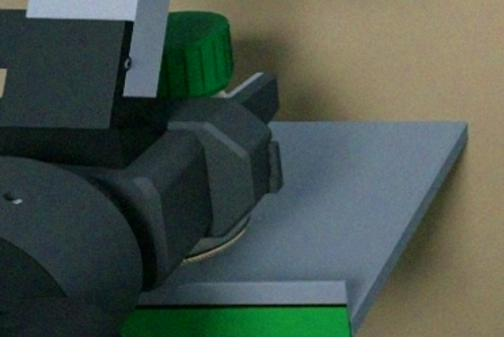

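Call:
{"name": "move", "arguments": {
  "target": {"side": "left", "x": 0.387, "y": 0.297, "z": 1.217, "quat_wxyz": [0.48225, 0.51715, -0.51715, -0.48225]},
  "min_time_s": 0.7
}}

Call:
{"name": "move", "arguments": {
  "target": {"side": "left", "x": 0.387, "y": 0.297, "z": 1.2135, "quat_wxyz": [0.48225, 0.51715, -0.51715, -0.48225]},
  "min_time_s": 0.5
}}

Call:
{"name": "move", "arguments": {
  "target": {"side": "left", "x": 0.387, "y": 0.297, "z": 1.2115, "quat_wxyz": [0.48225, 0.51715, -0.51715, -0.48225]},
  "min_time_s": 0.5,
  "cameras": ["left_wrist_camera", "head_camera"]
}}

Scene clock: 261.00 s.
Joint torques (N m): left_arm=[-19.83 11.62 12.79 -5.53 -1.26 -0.54 0.47] | right_arm=[-8.05 -16.49 -6.88 -6.71 -0.2 -1.78 0.16]
External joint torques (N m): left_arm=[-0.94 0.25 2.19 0.23 -0.33 -0.34 0.46] | right_arm=[0.69 -0.76 0.67 0.64 -0.02 0.12 0.17]
Wrist force (N): left_arm=[1.0 -6.2 1.6] | right_arm=[3.5 5.0 1.1]
Wrist torque (N m): left_arm=[0.15 0.13 -0.14] | right_arm=[-0.26 0.11 -0.03]
Wrist force, peak (N): left_arm=[1.2 -6.8 1.7] | right_arm=[4.2 5.3 0.3]
move: done
base_odometry: x=+3.723 y=-0.403 heading=-0.038
lidar_m: 0.48 0.51 0.71 1.26 2.04 3.00 5.35 3.03 2.49 1.89 0.70 0.50
base_status: not commanded
joint_positions: torso_squat_rad=+0.350 torso_shift_rad=+0.000 torso_pitch_rad=+0.000 torso_yaw_rad=+0.000 left_shoulder_pitch_rad=-0.551 left_shoulder_roll_rad=+0.881 left_shoulder_yaw_rad=-0.507 left_elbow_rad=-1.616 left_forearm_roll_rad=-0.485 left_wrist_pitch_rad=+0.539 left_hand_roll_rad=-0.107 left_gripper_m=+0.055 right_shoulder_pitch_rad=+0.089 right_shoulder_roll_rad=-0.722 right_shoulder_yaw_rad=-0.542 right_elbow_rad=-1.914 right_forearm_roll_rad=-1.163 right_wrist_pitch_rad=+0.558 right_hand_roll_rad=+1.899 right_gripper_m=+0.100 head_pan_rad=+0.000 head_tilt_rad=+0.300
joint_status: all done
wheel_motors_off: 0
motor_effort: left_wheel=+3(3) right_wheel=-3(4)
contact_limits: left_gripper_m 350 mA; right_gripper_m 350 mA
chest: x=-0.2281 y=-0.0002 z=+1.2475 quat_wxyz=(+1.000, +0.000, +0.000, +0.000) (m; base frame)
left_hand: x=+0.3870 y=+0.2969 z=+1.2168 quat_wxyz=(+0.482, +0.517, -0.517, -0.483) (m; base frame)
left_hand_status: reached (checked arc, planned for 0.7 s): 0 mm and 0.1 deg off.
right_hand: x=+0.2302 y=-0.4805 z=+1.2401 quat_wxyz=(+0.498, -0.500, -0.502, +0.500) (m; base frame)
pictures: none

Scene clock: 261.83 s.
Joint torques (N m): left_arm=[-19.43 11.61 13.13 -5.39 -1.14 -0.47 0.61] | right_arm=[-8.33 -16.21 -7.06 -6.7 -0.39 -1.83 0.16]
External joint torques (N m): left_arm=[-0.57 0.29 2.6 0.47 -0.22 -0.28 0.6] | right_arm=[0.4 -0.48 0.49 0.65 -0.21 0.08 0.16]
Wrist force (N): left_arm=[0.9 -6.6 1.6] | right_arm=[2.4 4.6 0.9]
Wrist torque (N m): left_arm=[0.19 0.10 -0.15] | right_arm=[-0.26 -0.04 -0.07]
Wrist force, peak (N): left_arm=[1.2 -6.8 1.8] | right_arm=[3.5 5.3 1.3]
move: done
base_odometry: x=+3.723 y=-0.403 heading=-0.038
lidar_m: 0.49 0.51 0.71 1.26 2.04 3.00 5.35 3.03 2.50 1.88 0.69 0.51
base_status: not commanded
joint_positions: torso_squat_rad=+0.350 torso_shift_rad=+0.000 torso_pitch_rad=+0.000 torso_yaw_rad=+0.000 left_shoulder_pitch_rad=-0.544 left_shoulder_roll_rad=+0.871 left_shoulder_yaw_rad=-0.503 left_elbow_rad=-1.610 left_forearm_roll_rad=-0.501 left_wrist_pitch_rad=+0.532 left_hand_roll_rad=-0.101 left_gripper_m=+0.055 right_shoulder_pitch_rad=+0.089 right_shoulder_roll_rad=-0.722 right_shoulder_yaw_rad=-0.542 right_elbow_rad=-1.914 right_forearm_roll_rad=-1.163 right_wrist_pitch_rad=+0.558 right_hand_roll_rad=+1.899 right_gripper_m=+0.100 head_pan_rad=+0.000 head_tilt_rad=+0.300
joint_status: all done
wheel_motors_off: 0
motor_effort: left_wheel=+3(3) right_wheel=-3(4)
contact_limits: left_gripper_m 350 mA; right_gripper_m 350 mA
chest: x=-0.2281 y=-0.0002 z=+1.2475 quat_wxyz=(+1.000, +0.000, +0.000, +0.000) (m; base frame)
left_hand: x=+0.3870 y=+0.2969 z=+1.2135 quat_wxyz=(+0.482, +0.517, -0.517, -0.483) (m; base frame)
left_hand_status: reached (checked arc, planned for 0.5 s): 0 mm and 0.0 deg off.
right_hand: x=+0.2302 y=-0.4805 z=+1.2401 quat_wxyz=(+0.498, -0.500, -0.502, +0.500) (m; base frame)
pictures: none

Scene clock: 262.67 s.
Joint torques (N m): left_arm=[-19.11 11.27 12.66 -5.26 -1.33 -0.45 0.62] | right_arm=[-8.39 -16.68 -6.93 -6.66 -0.39 -1.7 0.13]
External joint torques (N m): left_arm=[-0.26 -0.03 2.18 0.65 -0.41 -0.27 0.61] | right_arm=[0.35 -0.95 0.61 0.68 -0.21 0.2 0.14]
Wrist force (N): left_arm=[1.1 -5.9 1.6] | right_arm=[2.5 4.8 0.0]
Wrist torque (N m): left_arm=[0.17 0.13 -0.17] | right_arm=[-0.33 -0.01 -0.01]
Wrist force, peak (N): left_arm=[1.0 -6.6 1.4] | right_arm=[3.5 5.8 1.3]
move: done
base_odometry: x=+3.723 y=-0.403 heading=-0.038
lidar_m: 0.49 0.51 0.70 1.25 2.04 3.01 5.36 3.03 2.50 1.88 0.70 0.51
base_status: not commanded
joint_positions: torso_squat_rad=+0.350 torso_shift_rad=+0.000 torso_pitch_rad=+0.000 torso_yaw_rad=+0.000 left_shoulder_pitch_rad=-0.541 left_shoulder_roll_rad=+0.866 left_shoulder_yaw_rad=-0.501 left_elbow_rad=-1.606 left_forearm_roll_rad=-0.511 left_wrist_pitch_rad=+0.528 left_hand_roll_rad=-0.097 left_gripper_m=+0.055 right_shoulder_pitch_rad=+0.089 right_shoulder_roll_rad=-0.722 right_shoulder_yaw_rad=-0.542 right_elbow_rad=-1.914 right_forearm_roll_rad=-1.163 right_wrist_pitch_rad=+0.558 right_hand_roll_rad=+1.899 right_gripper_m=+0.100 head_pan_rad=+0.000 head_tilt_rad=+0.300
joint_status: all done
wheel_motors_off: 0
motor_effort: left_wheel=+3(3) right_wheel=-3(3)
contact_limits: left_gripper_m 350 mA; right_gripper_m 350 mA
chest: x=-0.2281 y=-0.0002 z=+1.2475 quat_wxyz=(+1.000, +0.000, +0.000, +0.000) (m; base frame)
left_hand: x=+0.3870 y=+0.2969 z=+1.2116 quat_wxyz=(+0.482, +0.517, -0.517, -0.482) (m; base frame)
left_hand_status: reached (checked arc, planned for 0.5 s): 0 mm and 0.0 deg off.
right_hand: x=+0.2302 y=-0.4805 z=+1.2401 quat_wxyz=(+0.498, -0.500, -0.502, +0.500) (m; base frame)
pictures: head_camera, left_wrist_camera
camera_calibration:
head_camera: T_world_to_cam=[[-0.0290568, -0.999329, 0.0223168, -0.0339087], [-0.260218, -0.013994, -0.965449, 1.40237], [0.965113, -0.0338601, -0.259636, 0.517864], [0, 0, 0, 1]] pos_world=[-0.135862, 0.0032737, 1.48912]
left_wrist_camera: T_world_to_cam=[[-0.0358247, -0.999325, -0.00812274, 0.319315], [-0.404082, 0.0219189, -0.91446, 1.28517], [0.914021, -0.0294781, -0.404594, 0.219465], [0, 0, 0, 1]] pos_world=[0.330158, 0.2974, 1.26663]

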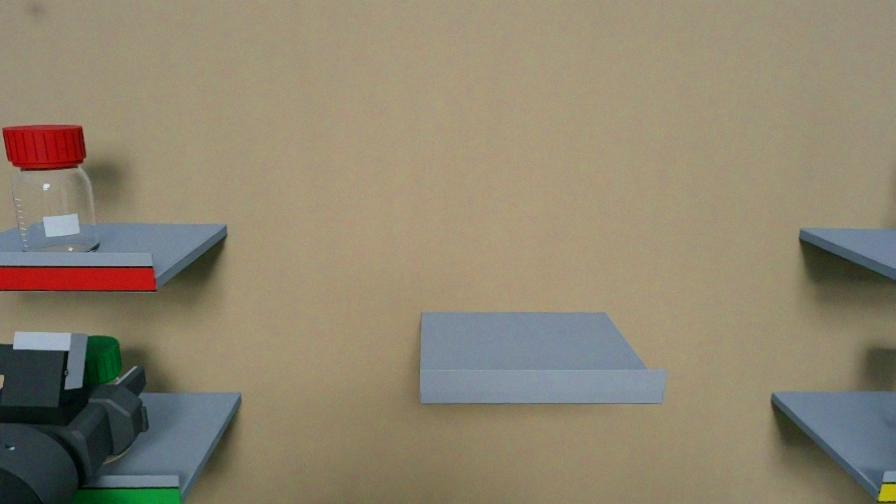

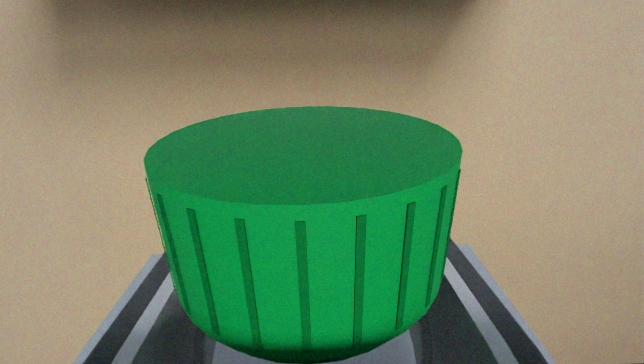

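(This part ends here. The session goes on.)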